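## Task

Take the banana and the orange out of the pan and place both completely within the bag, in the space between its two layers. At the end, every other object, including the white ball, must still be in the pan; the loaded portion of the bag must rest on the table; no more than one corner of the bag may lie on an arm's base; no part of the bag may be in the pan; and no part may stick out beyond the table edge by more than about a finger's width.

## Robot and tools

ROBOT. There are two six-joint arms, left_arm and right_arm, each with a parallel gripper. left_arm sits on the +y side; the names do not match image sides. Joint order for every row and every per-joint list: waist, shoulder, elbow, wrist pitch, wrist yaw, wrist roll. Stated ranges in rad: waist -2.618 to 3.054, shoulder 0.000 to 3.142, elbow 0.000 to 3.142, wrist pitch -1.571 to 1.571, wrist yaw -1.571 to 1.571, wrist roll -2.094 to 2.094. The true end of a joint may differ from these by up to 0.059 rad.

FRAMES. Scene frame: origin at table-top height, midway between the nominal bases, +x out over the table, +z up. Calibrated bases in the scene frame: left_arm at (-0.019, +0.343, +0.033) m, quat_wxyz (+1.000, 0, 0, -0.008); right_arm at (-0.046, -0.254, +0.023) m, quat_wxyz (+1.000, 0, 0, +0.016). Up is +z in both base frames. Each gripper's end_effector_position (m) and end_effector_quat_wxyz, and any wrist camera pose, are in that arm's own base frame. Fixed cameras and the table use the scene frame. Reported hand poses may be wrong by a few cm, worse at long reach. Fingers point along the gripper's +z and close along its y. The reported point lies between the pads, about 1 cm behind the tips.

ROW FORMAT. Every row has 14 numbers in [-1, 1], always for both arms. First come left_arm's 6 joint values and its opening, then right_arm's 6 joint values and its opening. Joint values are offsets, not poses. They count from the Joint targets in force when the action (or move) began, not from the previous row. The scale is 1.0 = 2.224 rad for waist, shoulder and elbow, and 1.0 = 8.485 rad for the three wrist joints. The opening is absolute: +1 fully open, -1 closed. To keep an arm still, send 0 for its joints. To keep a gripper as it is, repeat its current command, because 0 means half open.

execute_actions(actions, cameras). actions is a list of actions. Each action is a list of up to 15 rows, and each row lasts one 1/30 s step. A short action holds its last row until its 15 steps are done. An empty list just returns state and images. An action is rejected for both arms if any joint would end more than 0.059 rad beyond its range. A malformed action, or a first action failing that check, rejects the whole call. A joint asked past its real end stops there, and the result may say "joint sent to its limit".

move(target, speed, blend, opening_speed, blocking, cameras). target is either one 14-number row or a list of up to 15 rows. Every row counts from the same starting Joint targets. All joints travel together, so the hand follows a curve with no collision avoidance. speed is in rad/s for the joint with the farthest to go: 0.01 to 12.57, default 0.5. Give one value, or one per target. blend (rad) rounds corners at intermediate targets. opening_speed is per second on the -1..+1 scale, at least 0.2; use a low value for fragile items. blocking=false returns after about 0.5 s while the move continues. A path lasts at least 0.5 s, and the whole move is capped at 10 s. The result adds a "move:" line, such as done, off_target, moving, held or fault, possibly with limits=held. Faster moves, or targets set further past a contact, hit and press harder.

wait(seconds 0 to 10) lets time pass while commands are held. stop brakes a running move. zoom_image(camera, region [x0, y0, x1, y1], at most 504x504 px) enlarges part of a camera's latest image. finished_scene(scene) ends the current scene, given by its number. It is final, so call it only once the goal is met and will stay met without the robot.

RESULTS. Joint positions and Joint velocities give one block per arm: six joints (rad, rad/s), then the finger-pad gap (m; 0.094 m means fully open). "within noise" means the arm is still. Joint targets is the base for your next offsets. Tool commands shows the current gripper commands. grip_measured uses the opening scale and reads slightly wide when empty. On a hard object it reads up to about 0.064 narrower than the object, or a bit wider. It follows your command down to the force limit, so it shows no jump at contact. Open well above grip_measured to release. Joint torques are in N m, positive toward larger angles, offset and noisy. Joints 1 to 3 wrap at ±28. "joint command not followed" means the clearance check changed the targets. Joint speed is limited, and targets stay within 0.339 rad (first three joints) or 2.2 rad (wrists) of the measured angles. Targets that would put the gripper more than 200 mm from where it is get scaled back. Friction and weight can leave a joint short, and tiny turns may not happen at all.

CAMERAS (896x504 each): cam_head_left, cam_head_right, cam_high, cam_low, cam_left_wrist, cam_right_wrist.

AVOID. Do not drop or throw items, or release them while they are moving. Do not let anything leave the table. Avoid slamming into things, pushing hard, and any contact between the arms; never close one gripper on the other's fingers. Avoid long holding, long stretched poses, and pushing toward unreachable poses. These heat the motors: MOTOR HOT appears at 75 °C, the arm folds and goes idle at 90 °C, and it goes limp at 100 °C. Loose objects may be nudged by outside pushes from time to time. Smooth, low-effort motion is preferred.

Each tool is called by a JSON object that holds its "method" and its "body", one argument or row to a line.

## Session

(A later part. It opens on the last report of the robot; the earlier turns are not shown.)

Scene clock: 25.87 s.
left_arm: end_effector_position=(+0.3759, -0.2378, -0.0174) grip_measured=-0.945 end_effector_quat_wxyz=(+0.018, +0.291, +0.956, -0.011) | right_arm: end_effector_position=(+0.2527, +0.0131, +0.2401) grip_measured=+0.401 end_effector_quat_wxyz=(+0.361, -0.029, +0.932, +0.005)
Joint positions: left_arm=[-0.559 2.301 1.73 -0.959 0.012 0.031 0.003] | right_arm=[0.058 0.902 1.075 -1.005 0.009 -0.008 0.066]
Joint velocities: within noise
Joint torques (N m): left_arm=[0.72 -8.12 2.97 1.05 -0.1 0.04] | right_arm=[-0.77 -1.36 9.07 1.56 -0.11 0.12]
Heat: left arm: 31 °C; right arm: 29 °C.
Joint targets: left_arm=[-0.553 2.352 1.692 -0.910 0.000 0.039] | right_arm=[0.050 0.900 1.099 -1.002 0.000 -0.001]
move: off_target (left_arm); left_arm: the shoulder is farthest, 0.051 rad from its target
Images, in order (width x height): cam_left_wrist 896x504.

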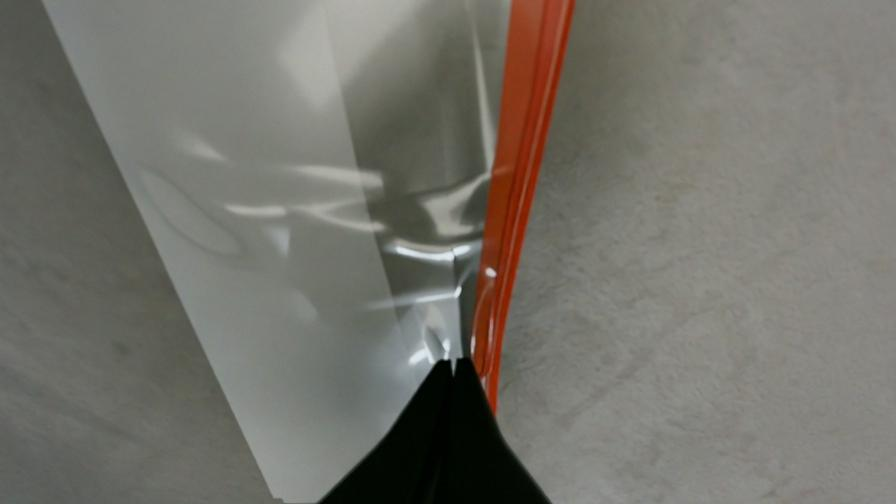

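Film wrinkled — pinched something. Lift a bit.

{"method": "move", "body": {
  "target": [
    [0,-0.0234,0.0414,-0.0179,0,0,-1,0,0,0,0,0,0,0.4],
    [0,-0.0463,0.1493,-0.0513,0,0,-1,0,0,0,0,0,0,0.4]
  ],
  "speed": 0.15,
  "cameras": ["cam_left_wrist","cam_low"]
}}

{"method": "zoom_image", "body": {
  "camera": "cam_low",
  "region": [320, 290, 540, 400]
}}

Scene clock: 29.60 s.
left_arm: end_effector_position=(+0.3675, -0.2316, +0.0574) grip_measured=-0.985 end_effector_quat_wxyz=(-0.021, +0.291, +0.956, +0.002) | right_arm: end_effector_position=(+0.2527, +0.0131, +0.2401) grip_measured=+0.401 end_effector_quat_wxyz=(+0.361, -0.029, +0.932, +0.005)
Joint positions: left_arm=[-0.559 2.284 2.004 -1.333 0.007 0.031 0.001] | right_arm=[0.058 0.902 1.075 -1.005 0.009 -0.008 0.066]
Joint velocities: within noise
Joint torques (N m): left_arm=[0.7 -14.83 8.81 0.15 -0.06 0.03] | right_arm=[-0.75 -1.36 9.03 1.56 -0.11 0.12]
Heat: left arm: 32 °C; right arm: 28 °C.
Joint targets: left_arm=[-0.553 2.249 2.024 -1.346 0.000 0.039] | right_arm=[0.050 0.900 1.099 -1.002 0.000 -0.001]
move: done
Images, in order (width x height): cam_low 896x504, cam_left_wrist 896x504.

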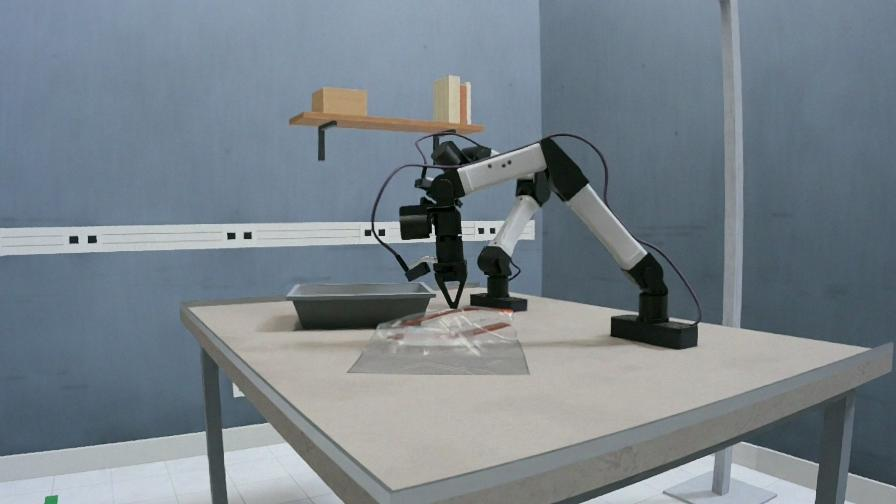

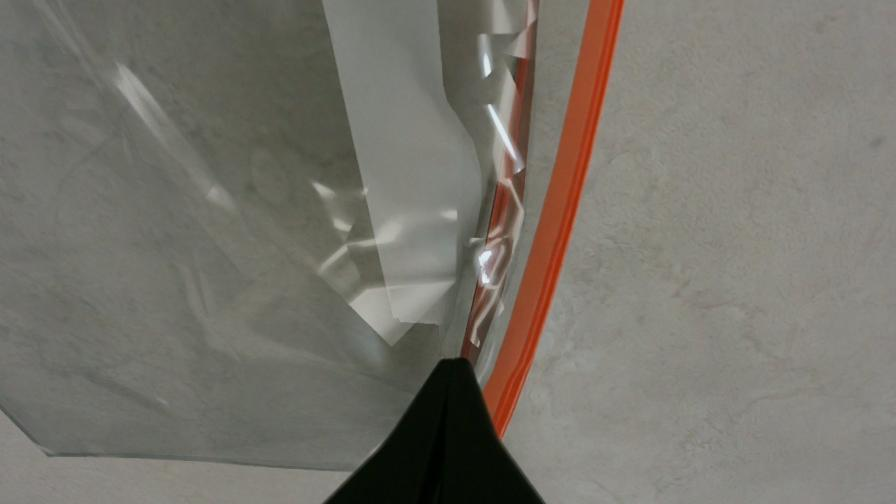

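Scaled by 2.291 from the camera's 896x504 image, which has a finer 1280x720 frame.

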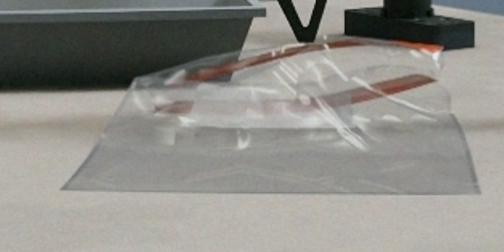

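{"method": "zoom_image", "body": {
  "camera": "cam_head_left",
  "region": [240, 150, 560, 350]
}}

{"method": "execute_actions", "body": {
  "actions": [],
  "cameras": ["cam_head_left","cam_right_wrist"]
}}

{"method": "zoom_image", "body": {
  "camera": "cam_head_left",
  "region": [240, 150, 560, 350]
}}

This scene's latest camera images include none from cam_head_left. They are from: cam_low, cam_left_wrist. cam_head_left's image comes with the result of a call that names it in "cameras".

Scene clock: 29.80 s.
left_arm: end_effector_position=(+0.3675, -0.2315, +0.0574) grip_measured=-0.985 end_effector_quat_wxyz=(-0.022, +0.291, +0.956, +0.002) | right_arm: end_effector_position=(+0.2527, +0.0131, +0.2401) grip_measured=+0.401 end_effector_quat_wxyz=(+0.361, -0.029, +0.932, +0.005)
Joint positions: left_arm=[-0.559 2.284 2.004 -1.333 0.007 0.031 0.001] | right_arm=[0.058 0.902 1.075 -1.005 0.009 -0.008 0.066]
Joint velocities: within noise
Joint torques (N m): left_arm=[0.75 -14.82 8.81 0.19 -0.05 0.03] | right_arm=[-0.73 -1.35 9.05 1.56 -0.11 0.12]
Heat: left arm: 32 °C; right arm: 28 °C.
Joint targets: left_arm=[-0.553 2.249 2.024 -1.346 0.000 0.039] | right_arm=[0.050 0.900 1.099 -1.002 0.000 -0.001]
Tool commands: left_gripper/opening=-1.0 right_gripper/opening=+0.4
Images, in order (width x height): cam_head_left 896x504, cam_right_wrist 896x504.

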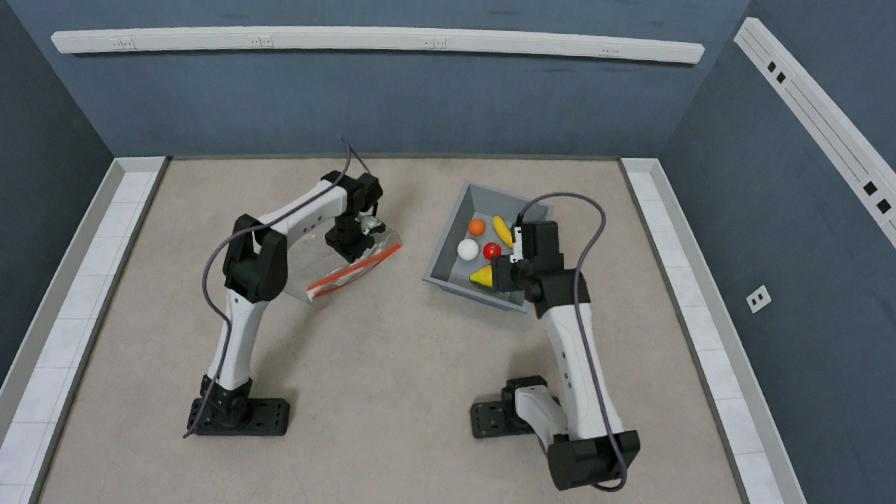

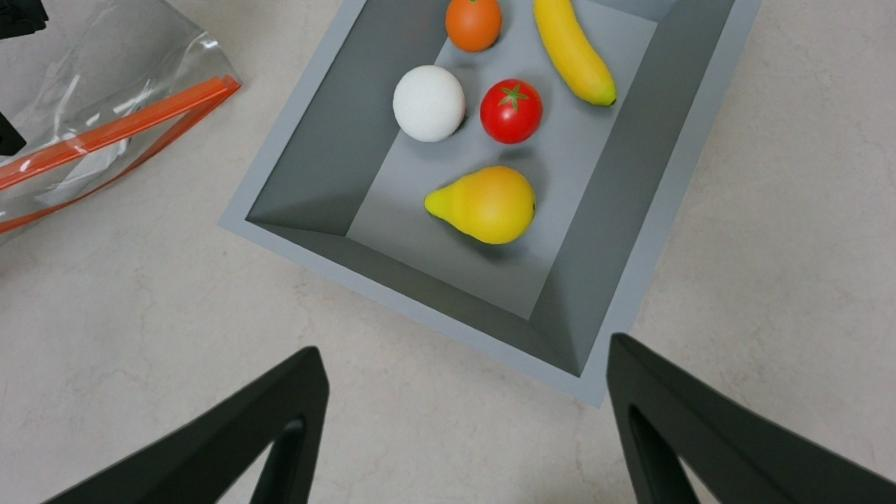

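Scaled by 1.575 from the camera's 896x504 image, which has a finer 1280x720 frame.

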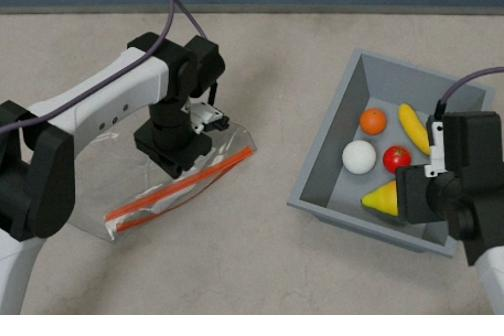

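{"method": "move", "body": {
  "target": [0,0,0,0,0,0,-1,-0.009,0.5917,0.3984,0.0039,0,0,0.4],
  "speed": 0.8,
  "cameras": ["cam_right_wrist","cam_head_left"]
}}

{"method": "zoom_image", "body": {
  "camera": "cam_head_left",
  "region": [240, 150, 560, 350]
}}

Scene clock: 33.10 s.
left_arm: end_effector_position=(+0.3673, -0.2314, +0.0574) grip_measured=-0.985 end_effector_quat_wxyz=(-0.022, +0.291, +0.956, +0.002) | right_arm: end_effector_position=(+0.5116, +0.0176, +0.0887) grip_measured=+0.401 end_effector_quat_wxyz=(+0.168, -0.022, +0.986, -0.002)
Joint positions: left_arm=[-0.559 2.284 2.004 -1.334 0.007 0.031 0.001] | right_arm=[0.038 2.214 1.958 -0.978 0.009 -0.008 0.066]
Joint velocities: within noise
Joint torques (N m): left_arm=[0.72 -14.82 8.79 0.16 -0.05 0.04] | right_arm=[-0.66 -11.82 9.31 1 -0.11 0.12]
Heat: left arm: 34 °C; right arm: 29 °C.
Joint targets: left_arm=[-0.553 2.249 2.024 -1.345 0.000 0.039] | right_arm=[0.030 2.216 1.985 -0.969 0.000 -0.001]
move: done
Images, in order (width x height): cam_head_left 896x504, cam_right_wrist 896x504.

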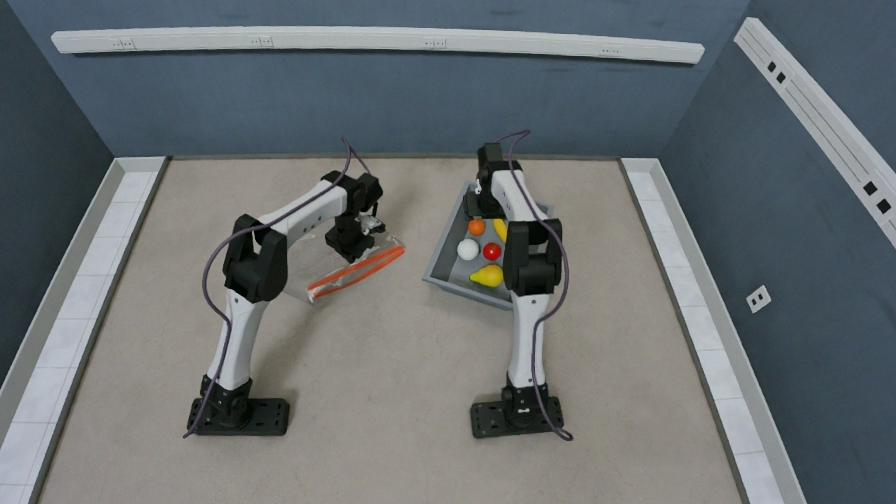

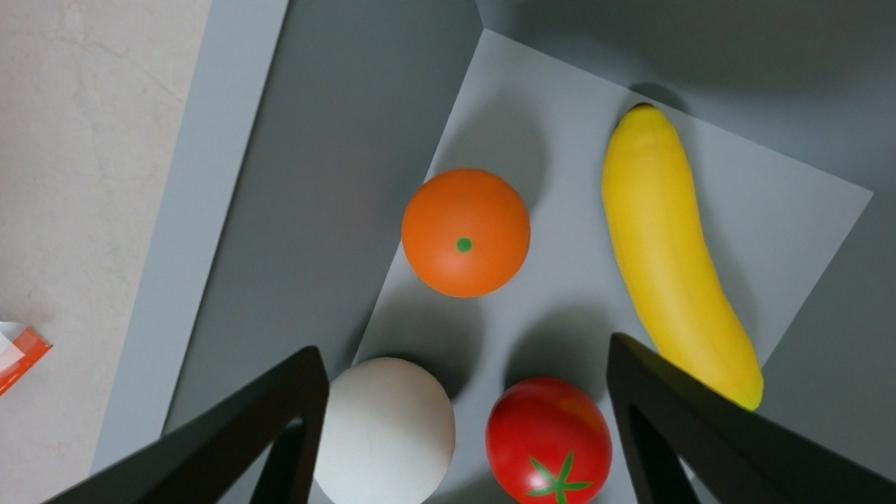

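Scaled by 1.575 from the camera's 896x504 image, which has a finer 1280x720 frame.

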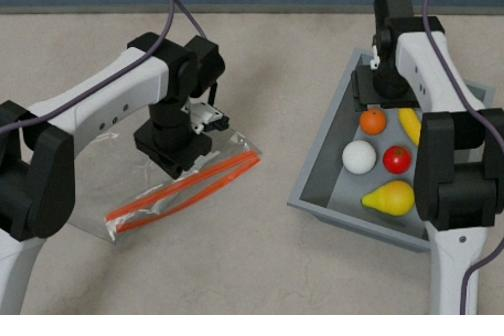

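{"method": "move", "body": {
  "target": [0,0,0,0,0,0,-1,-0.0018,0.103,0.1475,-0.0293,0,-0.1237,0.4],
  "speed": 0.5,
  "cameras": ["cam_right_wrist"]
}}

Scene clock: 37.03 s.
left_arm: end_effector_position=(+0.3673, -0.2314, +0.0574) grip_measured=-0.985 end_effector_quat_wxyz=(-0.022, +0.291, +0.956, +0.002) | right_arm: end_effector_position=(+0.5228, +0.0171, +0.0700) grip_measured=+0.401 end_effector_quat_wxyz=(+0.092, -0.510, +0.854, -0.055)
Joint positions: left_arm=[-0.559 2.284 2.004 -1.334 0.007 0.031 0.001] | right_arm=[0.035 2.429 2.286 -1.213 0.008 -1.042 0.066]
Joint velocities: within noise
Joint torques (N m): left_arm=[0.72 -14.79 8.81 0.16 -0.04 0.02] | right_arm=[-0.88 -11.66 9.06 0.63 -0.15 0.01]
Heat: left arm: 36 °C; right arm: 31 °C.
Joint targets: left_arm=[-0.553 2.249 2.024 -1.345 0.000 0.039] | right_arm=[0.026 2.445 2.313 -1.217 0.000 -1.051]
move: done
Images, in order (width x height): cam_right_wrist 896x504.

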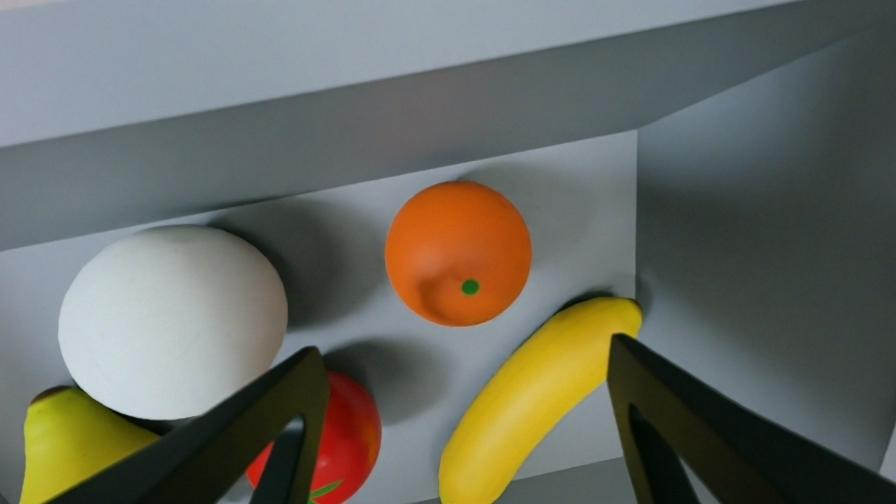

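{"method": "move", "body": {
  "target": [0,0,0,0,0,0,-1,-0.0054,0.004,-0.046,0.0131,0,0,0.4],
  "speed": 0.2,
  "cameras": ["cam_right_wrist"]
}}

Scene clock: 38.90 s.
left_arm: end_effector_position=(+0.3673, -0.2314, +0.0574) grip_measured=-0.985 end_effector_quat_wxyz=(-0.022, +0.291, +0.956, +0.002) | right_arm: end_effector_position=(+0.5283, +0.0092, +0.0465) grip_measured=+0.401 end_effector_quat_wxyz=(+0.095, -0.503, +0.857, -0.058)
Joint positions: left_arm=[-0.559 2.284 2.004 -1.334 0.007 0.031 0.001] | right_arm=[0.02 2.442 2.213 -1.12 0.008 -1.043 0.066]
Joint velocities: within noise
Joint torques (N m): left_arm=[0.72 -14.82 8.79 0.17 -0.06 0.04] | right_arm=[-0.58 -12.1 6.3 0.8 -0.14 -0.01]
Heat: left arm: 37 °C; right arm: 32 °C.
Joint targets: left_arm=[-0.553 2.249 2.024 -1.345 0.000 0.039] | right_arm=[0.014 2.454 2.211 -1.106 0.000 -1.050]
move: done
Images, in order (width x height): cam_right_wrist 896x504.

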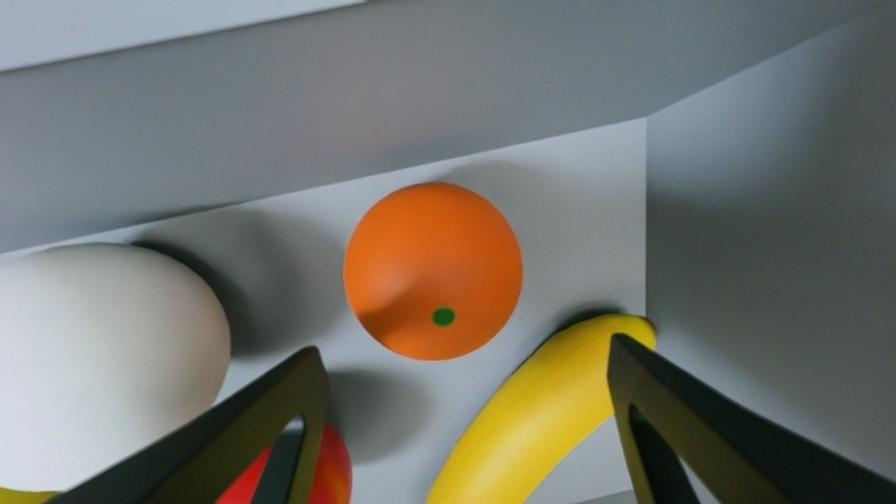

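{"method": "move", "body": {
  "target": [0,0,0,0,0,0,-1,0.0022,-0.0075,-0.0785,0.0185,0,0,0.4],
  "speed": 0.15,
  "cameras": ["cam_right_wrist"]
}}

Scene clock: 41.10 s.
left_arm: end_effector_position=(+0.3673, -0.2314, +0.0574) grip_measured=-0.985 end_effector_quat_wxyz=(-0.022, +0.291, +0.956, +0.002) | right_arm: end_effector_position=(+0.5265, +0.0132, +0.0058) grip_measured=+0.401 end_effector_quat_wxyz=(+0.102, -0.505, +0.856, -0.049)
Joint positions: left_arm=[-0.559 2.284 2.004 -1.334 0.007 0.031 0.001] | right_arm=[0.02 2.442 2.05 -0.952 -0.015 -1.045 0.066]
Joint velocities: within noise
Joint torques (N m): left_arm=[0.69 -14.86 8.79 0.17 -0.05 0.03] | right_arm=[-0.06 -13.49 5.19 0.73 0.06 0]
Heat: left arm: 38 °C; right arm: 32 °C.
Joint targets: left_arm=[-0.553 2.249 2.024 -1.345 0.000 0.039] | right_arm=[0.019 2.438 2.037 -0.949 0.000 -1.051]
move: done
Images, in order (width x height): cam_right_wrist 896x504.

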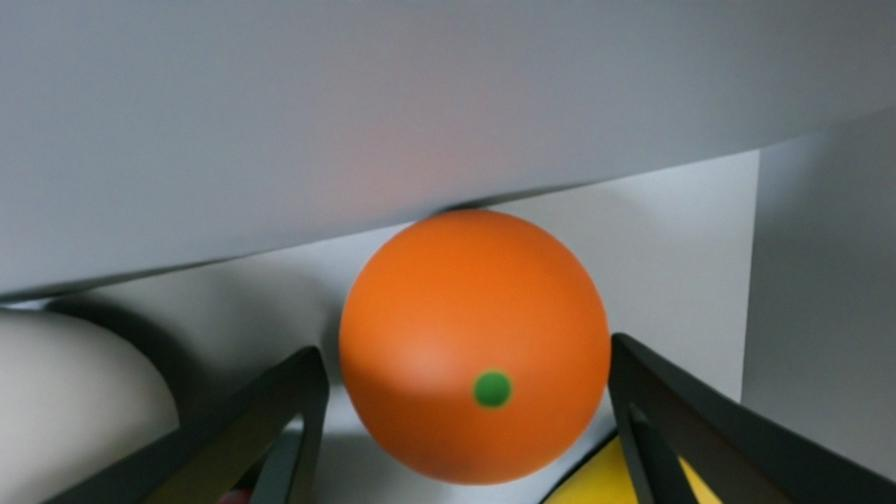

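{"method": "move", "body": {
  "target": [0,0,0,0,0,0,-1,0,0,0,0,0,0,-0.05],
  "opening_speed": 0.25,
  "cameras": ["cam_right_wrist"]
}}

Scene clock: 43.40 s.
left_arm: end_effector_position=(+0.3673, -0.2314, +0.0574) grip_measured=-0.985 end_effector_quat_wxyz=(-0.022, +0.291, +0.956, +0.002) | right_arm: end_effector_position=(+0.5266, +0.0132, +0.0058) grip_measured=-0.048 end_effector_quat_wxyz=(+0.103, -0.505, +0.856, -0.049)
Joint positions: left_arm=[-0.559 2.284 2.004 -1.334 0.007 0.031 0.001] | right_arm=[0.02 2.442 2.05 -0.951 -0.015 -1.045 0.045]
Joint velocities: within noise
Joint torques (N m): left_arm=[0.72 -14.87 8.81 0.17 -0.04 0.02] | right_arm=[-0.1 -13.5 5.19 0.72 0.07 0]
Heat: left arm: 39 °C; right arm: 33 °C.
Joint targets: left_arm=[-0.553 2.249 2.024 -1.345 0.000 0.039] | right_arm=[0.019 2.438 2.037 -0.949 0.000 -1.051]
move: done
Images, in order (width x height): cam_right_wrist 896x504.

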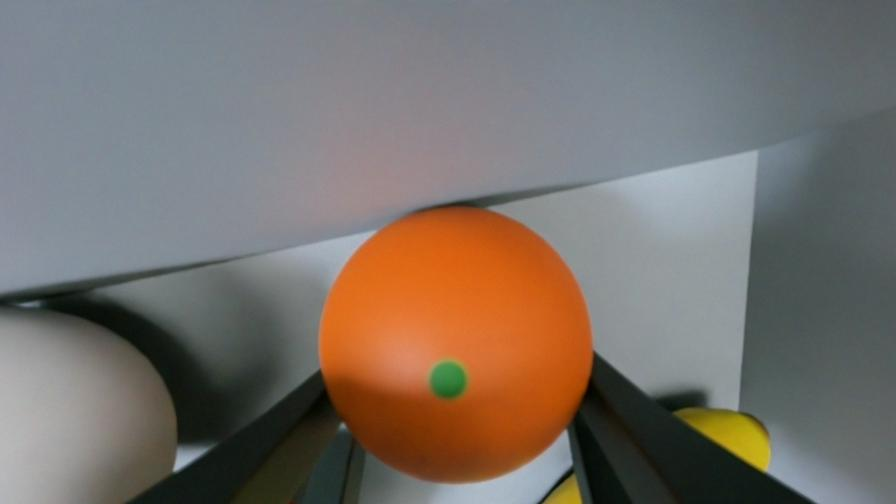

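{"method": "move", "body": {
  "target": [0,0,0,0,0,0,-1,0,0,0,0,0,0,-0.17],
  "opening_speed": 0.25,
  "cameras": []
}}

{"method": "move", "body": {
  "target": [0,0,0,0,0,0,-1,0,0.0031,0.1241,-0.0316,0,0,-0.17],
  "speed": 0.25,
  "cameras": ["cam_right_wrist","cam_head_left"]
}}

Scene clock: 44.57 s.
left_arm: end_effector_position=(+0.3673, -0.2314, +0.0574) grip_measured=-0.985 end_effector_quat_wxyz=(-0.022, +0.291, +0.956, +0.002) | right_arm: end_effector_position=(+0.5266, +0.0132, +0.0058) grip_measured=-0.164 end_effector_quat_wxyz=(+0.103, -0.505, +0.856, -0.049)
Joint positions: left_arm=[-0.559 2.284 2.004 -1.334 0.007 0.031 0.001] | right_arm=[0.02 2.442 2.05 -0.951 -0.015 -1.045 0.039]
Joint velocities: within noise
Joint torques (N m): left_arm=[0.73 -14.82 8.81 0.18 -0.05 0.03] | right_arm=[-0.1 -13.49 5.2 0.72 0.06 0]
Heat: left arm: 39 °C; right arm: 33 °C.
Joint targets: left_arm=[-0.553 2.249 2.024 -1.345 0.000 0.039] | right_arm=[0.019 2.438 2.037 -0.949 0.000 -1.051]
move: done
No camera images: "cameras" was empty.

Scene clock: 46.33 s.
left_arm: end_effector_position=(+0.3673, -0.2314, +0.0574) grip_measured=-0.985 end_effector_quat_wxyz=(-0.022, +0.291, +0.956, +0.002) | right_arm: end_effector_position=(+0.5227, +0.0118, +0.0642) grip_measured=-0.164 end_effector_quat_wxyz=(+0.090, -0.505, +0.857, -0.046)
Joint positions: left_arm=[-0.559 2.284 2.004 -1.334 0.007 0.031 0.001] | right_arm=[0.02 2.442 2.287 -1.213 -0.008 -1.045 0.039]
Joint velocities: within noise
Joint torques (N m): left_arm=[0.72 -14.82 8.81 0.17 -0.06 0.03] | right_arm=[-0.09 -12.9 8.83 0.58 0 0]
Heat: left arm: 40 °C; right arm: 34 °C.
Joint targets: left_arm=[-0.553 2.249 2.024 -1.345 0.000 0.039] | right_arm=[0.019 2.444 2.312 -1.217 0.000 -1.051]
move: done
Images, in order (width x height): cam_head_left 896x504, cam_right_wrist 896x504.

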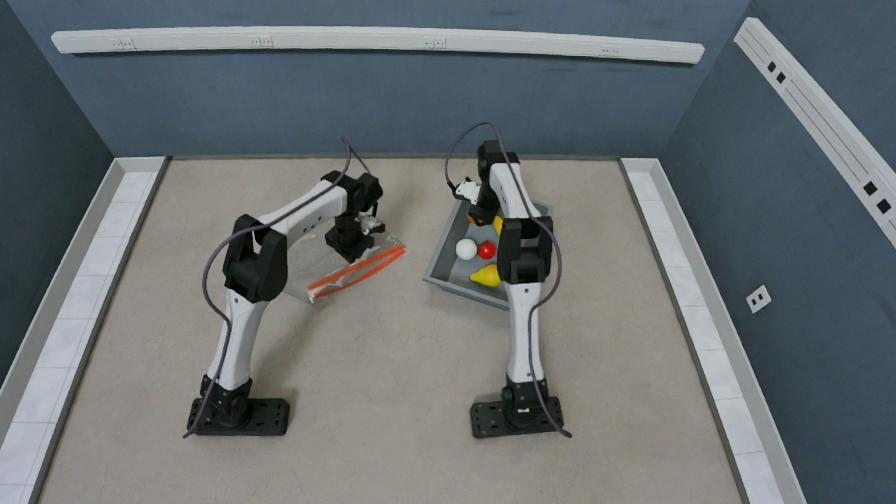

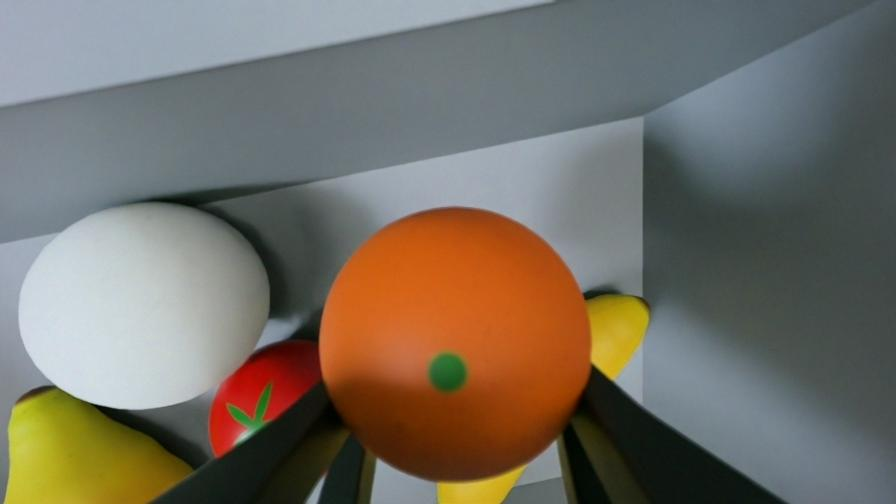

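{"method": "move", "body": {
  "target": [
    [0,0,0,0,0,0,-1,0,-0.6942,-0.545,0.0256,0,0,-0.17],
    [0.018,-0.004,0.0297,-0.0088,0,0,-1,0.4242,-0.6942,-0.545,0.0256,0.0463,0.1239,-0.17]
  ],
  "speed": 0.7,
  "blend": 0.15,
  "cameras": ["cam_right_wrist","cam_head_left","cam_left_wrist"]
}}

{"method": "zoom_image", "body": {
  "camera": "cam_head_left",
  "region": [240, 150, 560, 350]
}}

Scene clock: 52.27 s.
left_arm: end_effector_position=(+0.3746, -0.2156, +0.0765) grip_measured=-0.985 end_effector_quat_wxyz=(-0.023, +0.272, +0.962, +0.002) | right_arm: end_effector_position=(+0.1938, +0.1632, +0.2565) grip_measured=-0.165 end_effector_quat_wxyz=(+0.399, -0.362, +0.843, +0.006)
Joint positions: left_arm=[-0.519 2.278 2.069 -1.408 0.007 0.031 0.001] | right_arm=[0.955 0.91 1.104 -1.019 0.381 -0.008 0.039]
Joint velocities: within noise
Joint torques (N m): left_arm=[0.73 -14.95 8.92 0.14 -0.05 0.01] | right_arm=[0.73 -1.95 6.37 1.7 0.19 0.11]
Heat: left arm: 42 °C; right arm: 35 °C.
Joint targets: left_arm=[-0.513 2.240 2.090 -1.420 0.000 0.039] | right_arm=[0.962 0.900 1.100 -1.000 0.393 0.001]
move: off_target (left_arm); left_arm: the shoulder is farthest, 0.038 rad from its target
Images, in order (width x height): cam_head_left 896x504, cam_left_wrist 896x504, cam_right_wrist 896x504.

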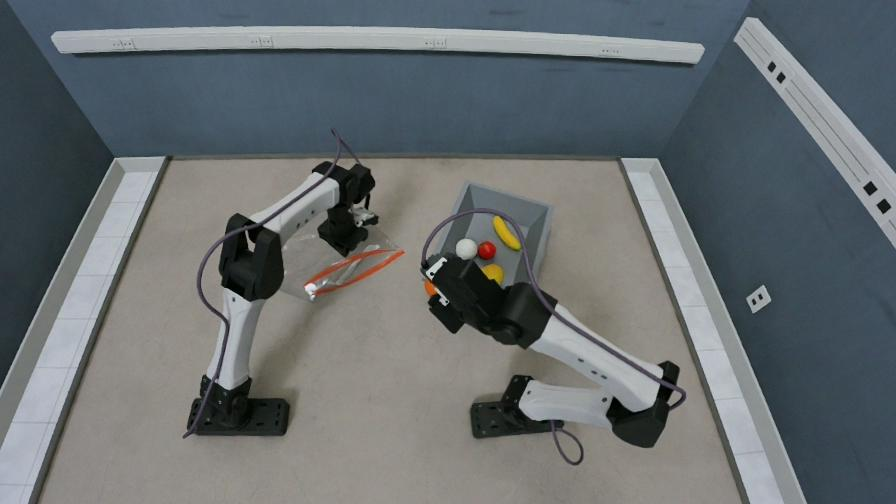

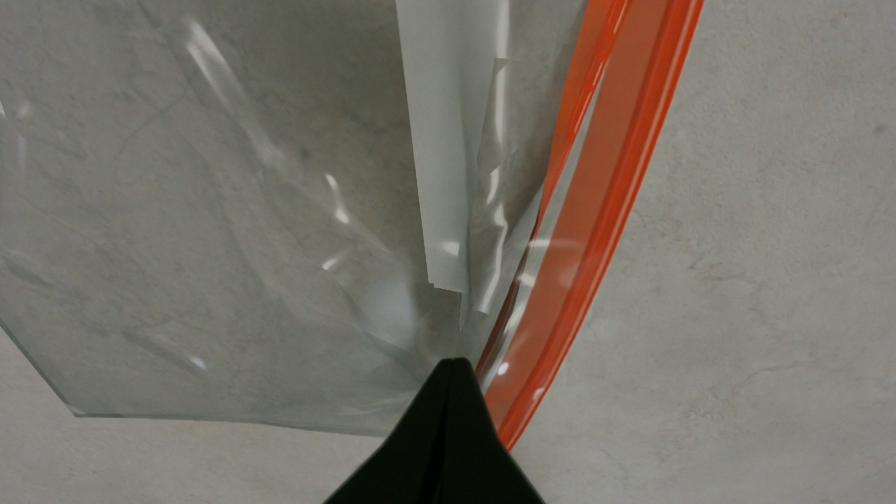

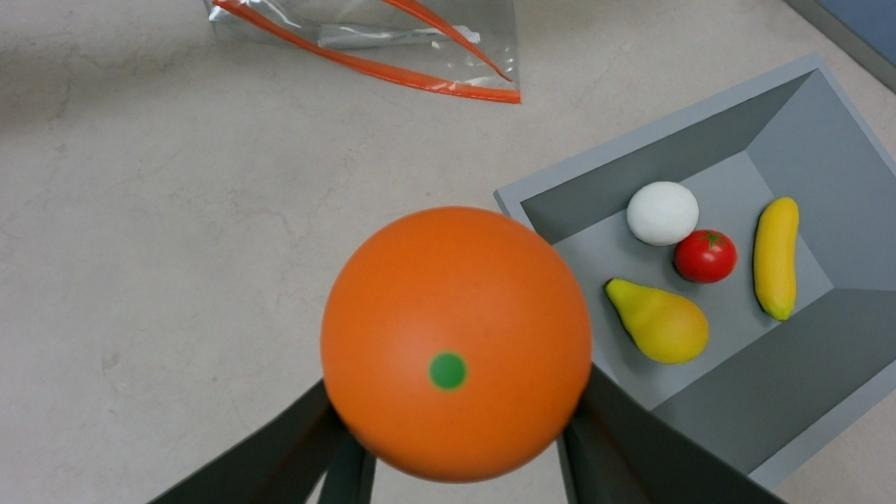

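Scaled by 1.575 from the camera's 896x504 image, which has a finer 1280x720 frame.

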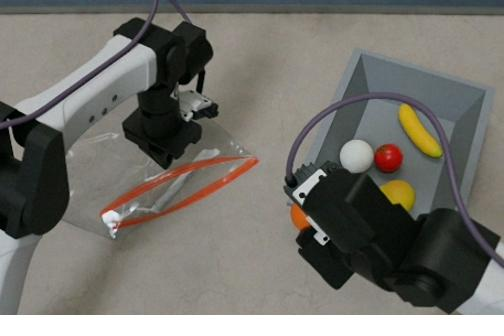

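{"method": "move", "body": {
  "target": [0,0,0,0,0,0,-1,0,0.5112,-0.2702,0.2579,0,0,-0.17],
  "speed": 0.6,
  "cameras": ["cam_right_wrist","cam_head_left","cam_low"]
}}

{"method": "zoom_image", "body": {
  "camera": "cam_head_left",
  "region": [240, 150, 560, 350]
}}

Scene clock: 57.37 s.
left_arm: end_effector_position=(+0.3745, -0.2155, +0.0765) grip_measured=-0.985 end_effector_quat_wxyz=(-0.024, +0.272, +0.962, +0.002) | right_arm: end_effector_position=(+0.2982, +0.3101, +0.0255) grip_measured=-0.165 end_effector_quat_wxyz=(+0.568, -0.278, +0.766, +0.115)
Joint positions: left_arm=[-0.519 2.278 2.069 -1.409 0.007 0.031 0.001] | right_arm=[0.955 2.028 0.501 1.165 0.383 -0.006 0.039]
Joint velocities: within noise
Joint torques (N m): left_arm=[0.72 -14.98 8.92 0.16 -0.06 0.03] | right_arm=[0.75 -6.61 3.34 2.07 0.14 0.13]
Heat: left arm: 43 °C; right arm: 34 °C.
Joint targets: left_arm=[-0.513 2.240 2.090 -1.420 0.000 0.039] | right_arm=[0.962 2.037 0.499 1.188 0.393 0.001]
move: off_target (left_arm); left_arm: the shoulder is farthest, 0.038 rad from its target
Images, in order (width x height): cam_head_left 896x504, cam_low 896x504, cam_right_wrist 896x504.

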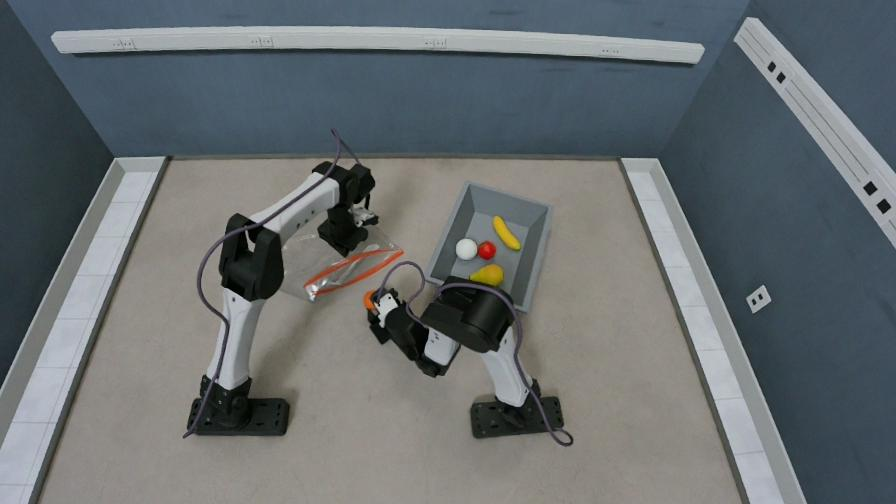

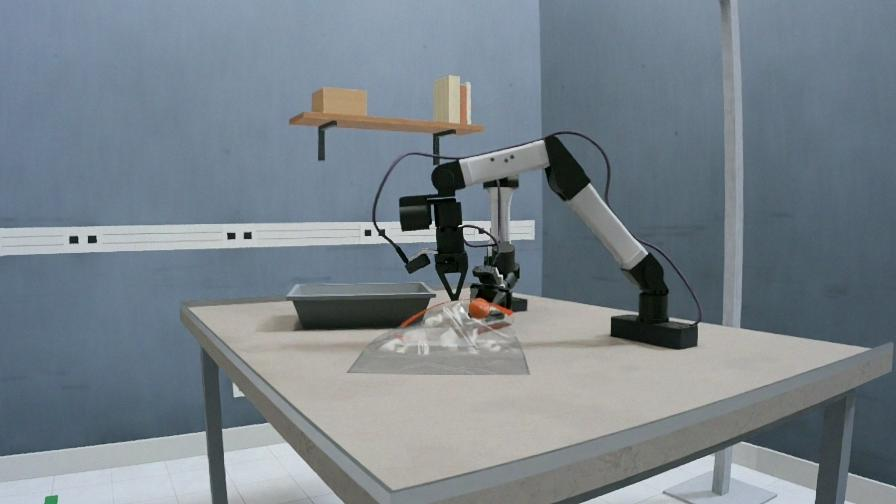

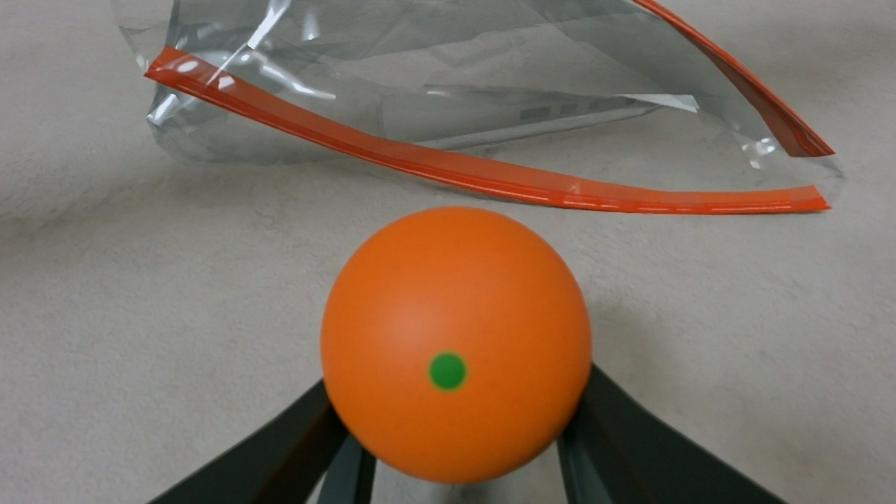

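Scaled by 1.575 from the camera's 896x504 image, which has a finer 1280x720 frame.

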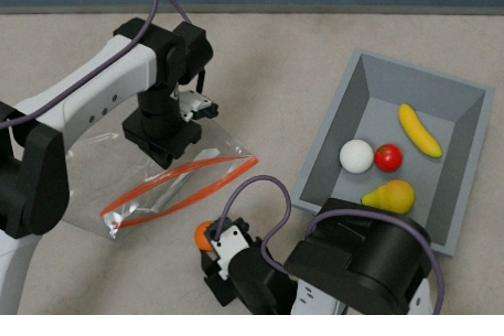

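{"method": "move", "body": {
  "target": [
    [0,0,0,0,0,0,-1,-0.0396,0.0625,0.1459,-0.0219,-0.0105,0,-0.17],
    [0,0,0,0,0,0,-1,-0.0565,0.1446,0.3272,-0.0478,-0.0149,0,-0.17]
  ],
  "speed": 0.2,
  "blend": 0.1,
  "cameras": ["cam_right_wrist","cam_left_wrist","cam_head_left","cam_low"]
}}

{"method": "zoom_image", "body": {
  "camera": "cam_head_left",
  "region": [240, 150, 560, 350]
}}

{"method": "zoom_image", "body": {
  "camera": "cam_low",
  "region": [320, 240, 560, 400]
}}

Scene clock: 62.03 s.
left_arm: end_effector_position=(+0.3878, -0.2024, +0.0781) grip_measured=-0.985 end_effector_quat_wxyz=(-0.007, +0.263, +0.964, +0.025) | right_arm: end_effector_position=(+0.4192, +0.4036, +0.0119) grip_measured=-0.165 end_effector_quat_wxyz=(+0.552, -0.268, +0.780, +0.121)
Joint positions: left_arm=[-0.499 2.278 2.076 -1.394 -0.045 0.034 0.001] | right_arm=[0.849 2.347 1.19 0.772 0.281 -0.003 0.039]
Joint velocities: within noise
Joint torques (N m): left_arm=[-0.88 -15.05 8.36 0.06 0.41 0.01] | right_arm=[-1.21 -10.44 8.91 1.99 -0.12 0.09]
Heat: left arm: 43 °C; right arm: 35 °C.
Joint targets: left_arm=[-0.513 2.240 2.090 -1.420 0.000 0.039] | right_arm=[0.837 2.359 1.227 0.783 0.266 0.001]
move: off_target (left_arm, right_arm); left_arm: the wrist yaw is farthest, 0.045 rad from its target; right_arm: the elbow is farthest, 0.037 rad from its target
Images, in order (width x height): cam_head_left 896x504, cam_low 896x504, cam_left_wrist 896x504, cam_right_wrist 896x504.

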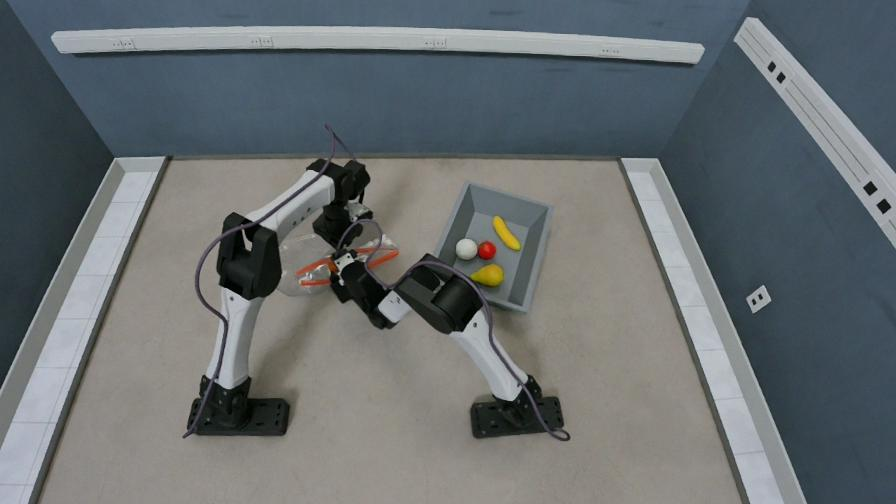

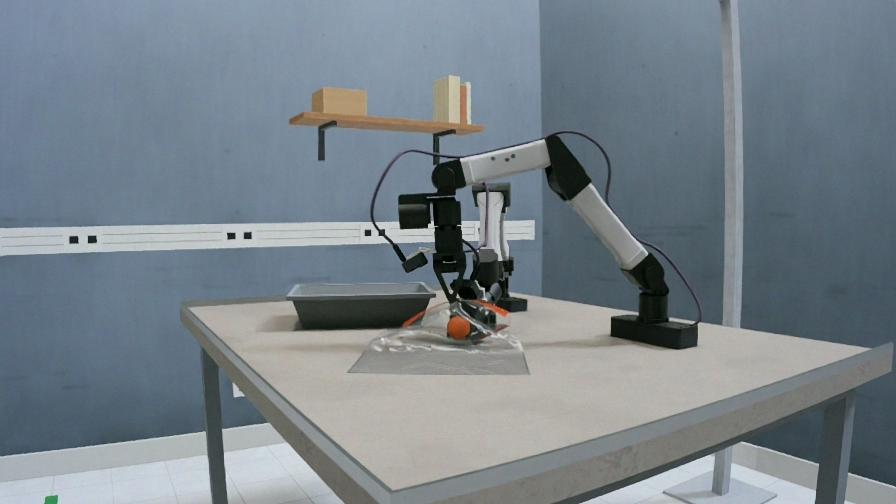

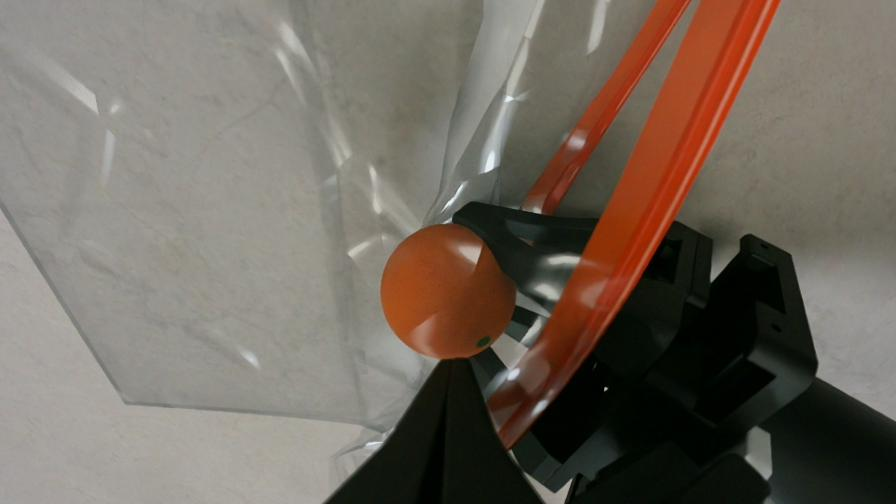

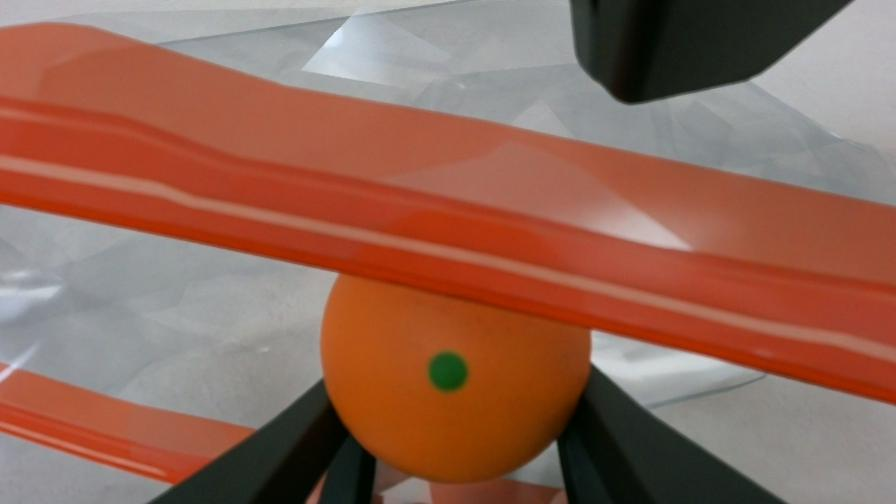

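Scaled by 1.575 from the camera's 896x504 image, which has a finer 1280x720 frame.

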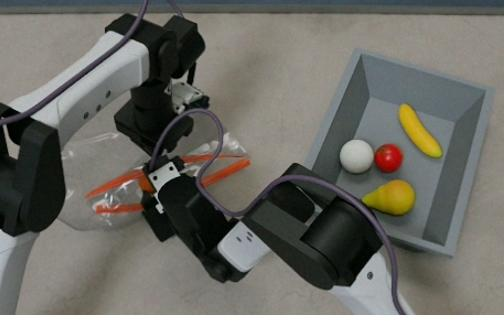

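Scaled by 2.100 from the camera's 896x504 image, which has a finer 1280x720 frame.

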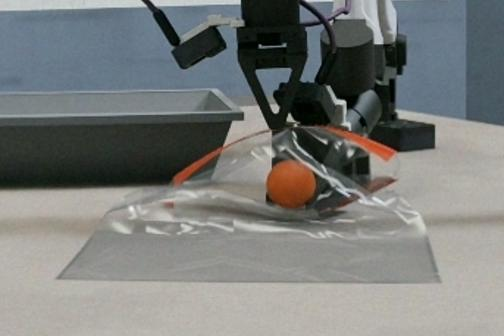

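{"method": "move", "body": {
  "target": [0,0,0,0,0,0,-1,0,0,0,0,0,0,0.3],
  "opening_speed": 0.3,
  "cameras": ["cam_right_wrist","cam_left_wrist"]
}}

Scene clock: 64.03 s.
left_arm: end_effector_position=(+0.3878, -0.2024, +0.0781) grip_measured=-0.985 end_effector_quat_wxyz=(-0.007, +0.263, +0.964, +0.025) | right_arm: end_effector_position=(+0.4192, +0.4035, +0.0117) grip_measured=+0.299 end_effector_quat_wxyz=(+0.552, -0.268, +0.780, +0.121)
Joint positions: left_arm=[-0.499 2.278 2.076 -1.394 -0.045 0.034 0.001] | right_arm=[0.849 2.347 1.19 0.771 0.281 -0.003 0.061]
Joint velocities: within noise
Joint torques (N m): left_arm=[-0.85 -15.05 8.31 0.06 0.41 0.01] | right_arm=[-1.1 -10.45 8.92 2 -0.11 0.09]
Heat: left arm: 43 °C; right arm: 35 °C.
Joint targets: left_arm=[-0.513 2.240 2.090 -1.420 0.000 0.039] | right_arm=[0.837 2.359 1.227 0.783 0.267 0.001]
move: off_target (left_arm, right_arm); left_arm: the wrist yaw is farthest, 0.045 rad from its target; right_arm: the elbow is farthest, 0.037 rad from its target
Images, in order (width x height): cam_left_wrist 896x504, cam_right_wrist 896x504.

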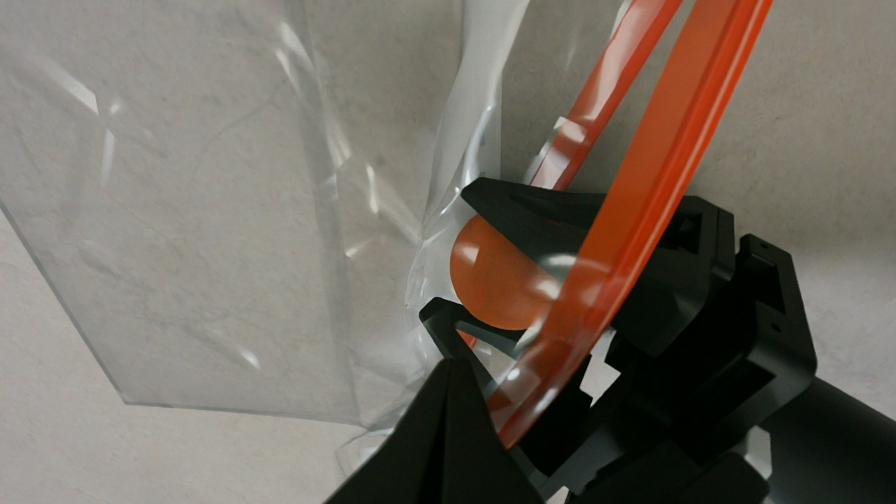

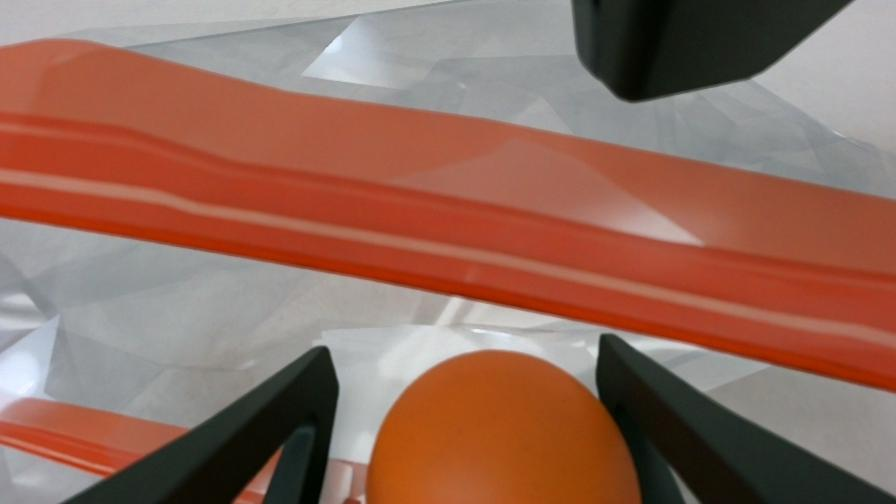

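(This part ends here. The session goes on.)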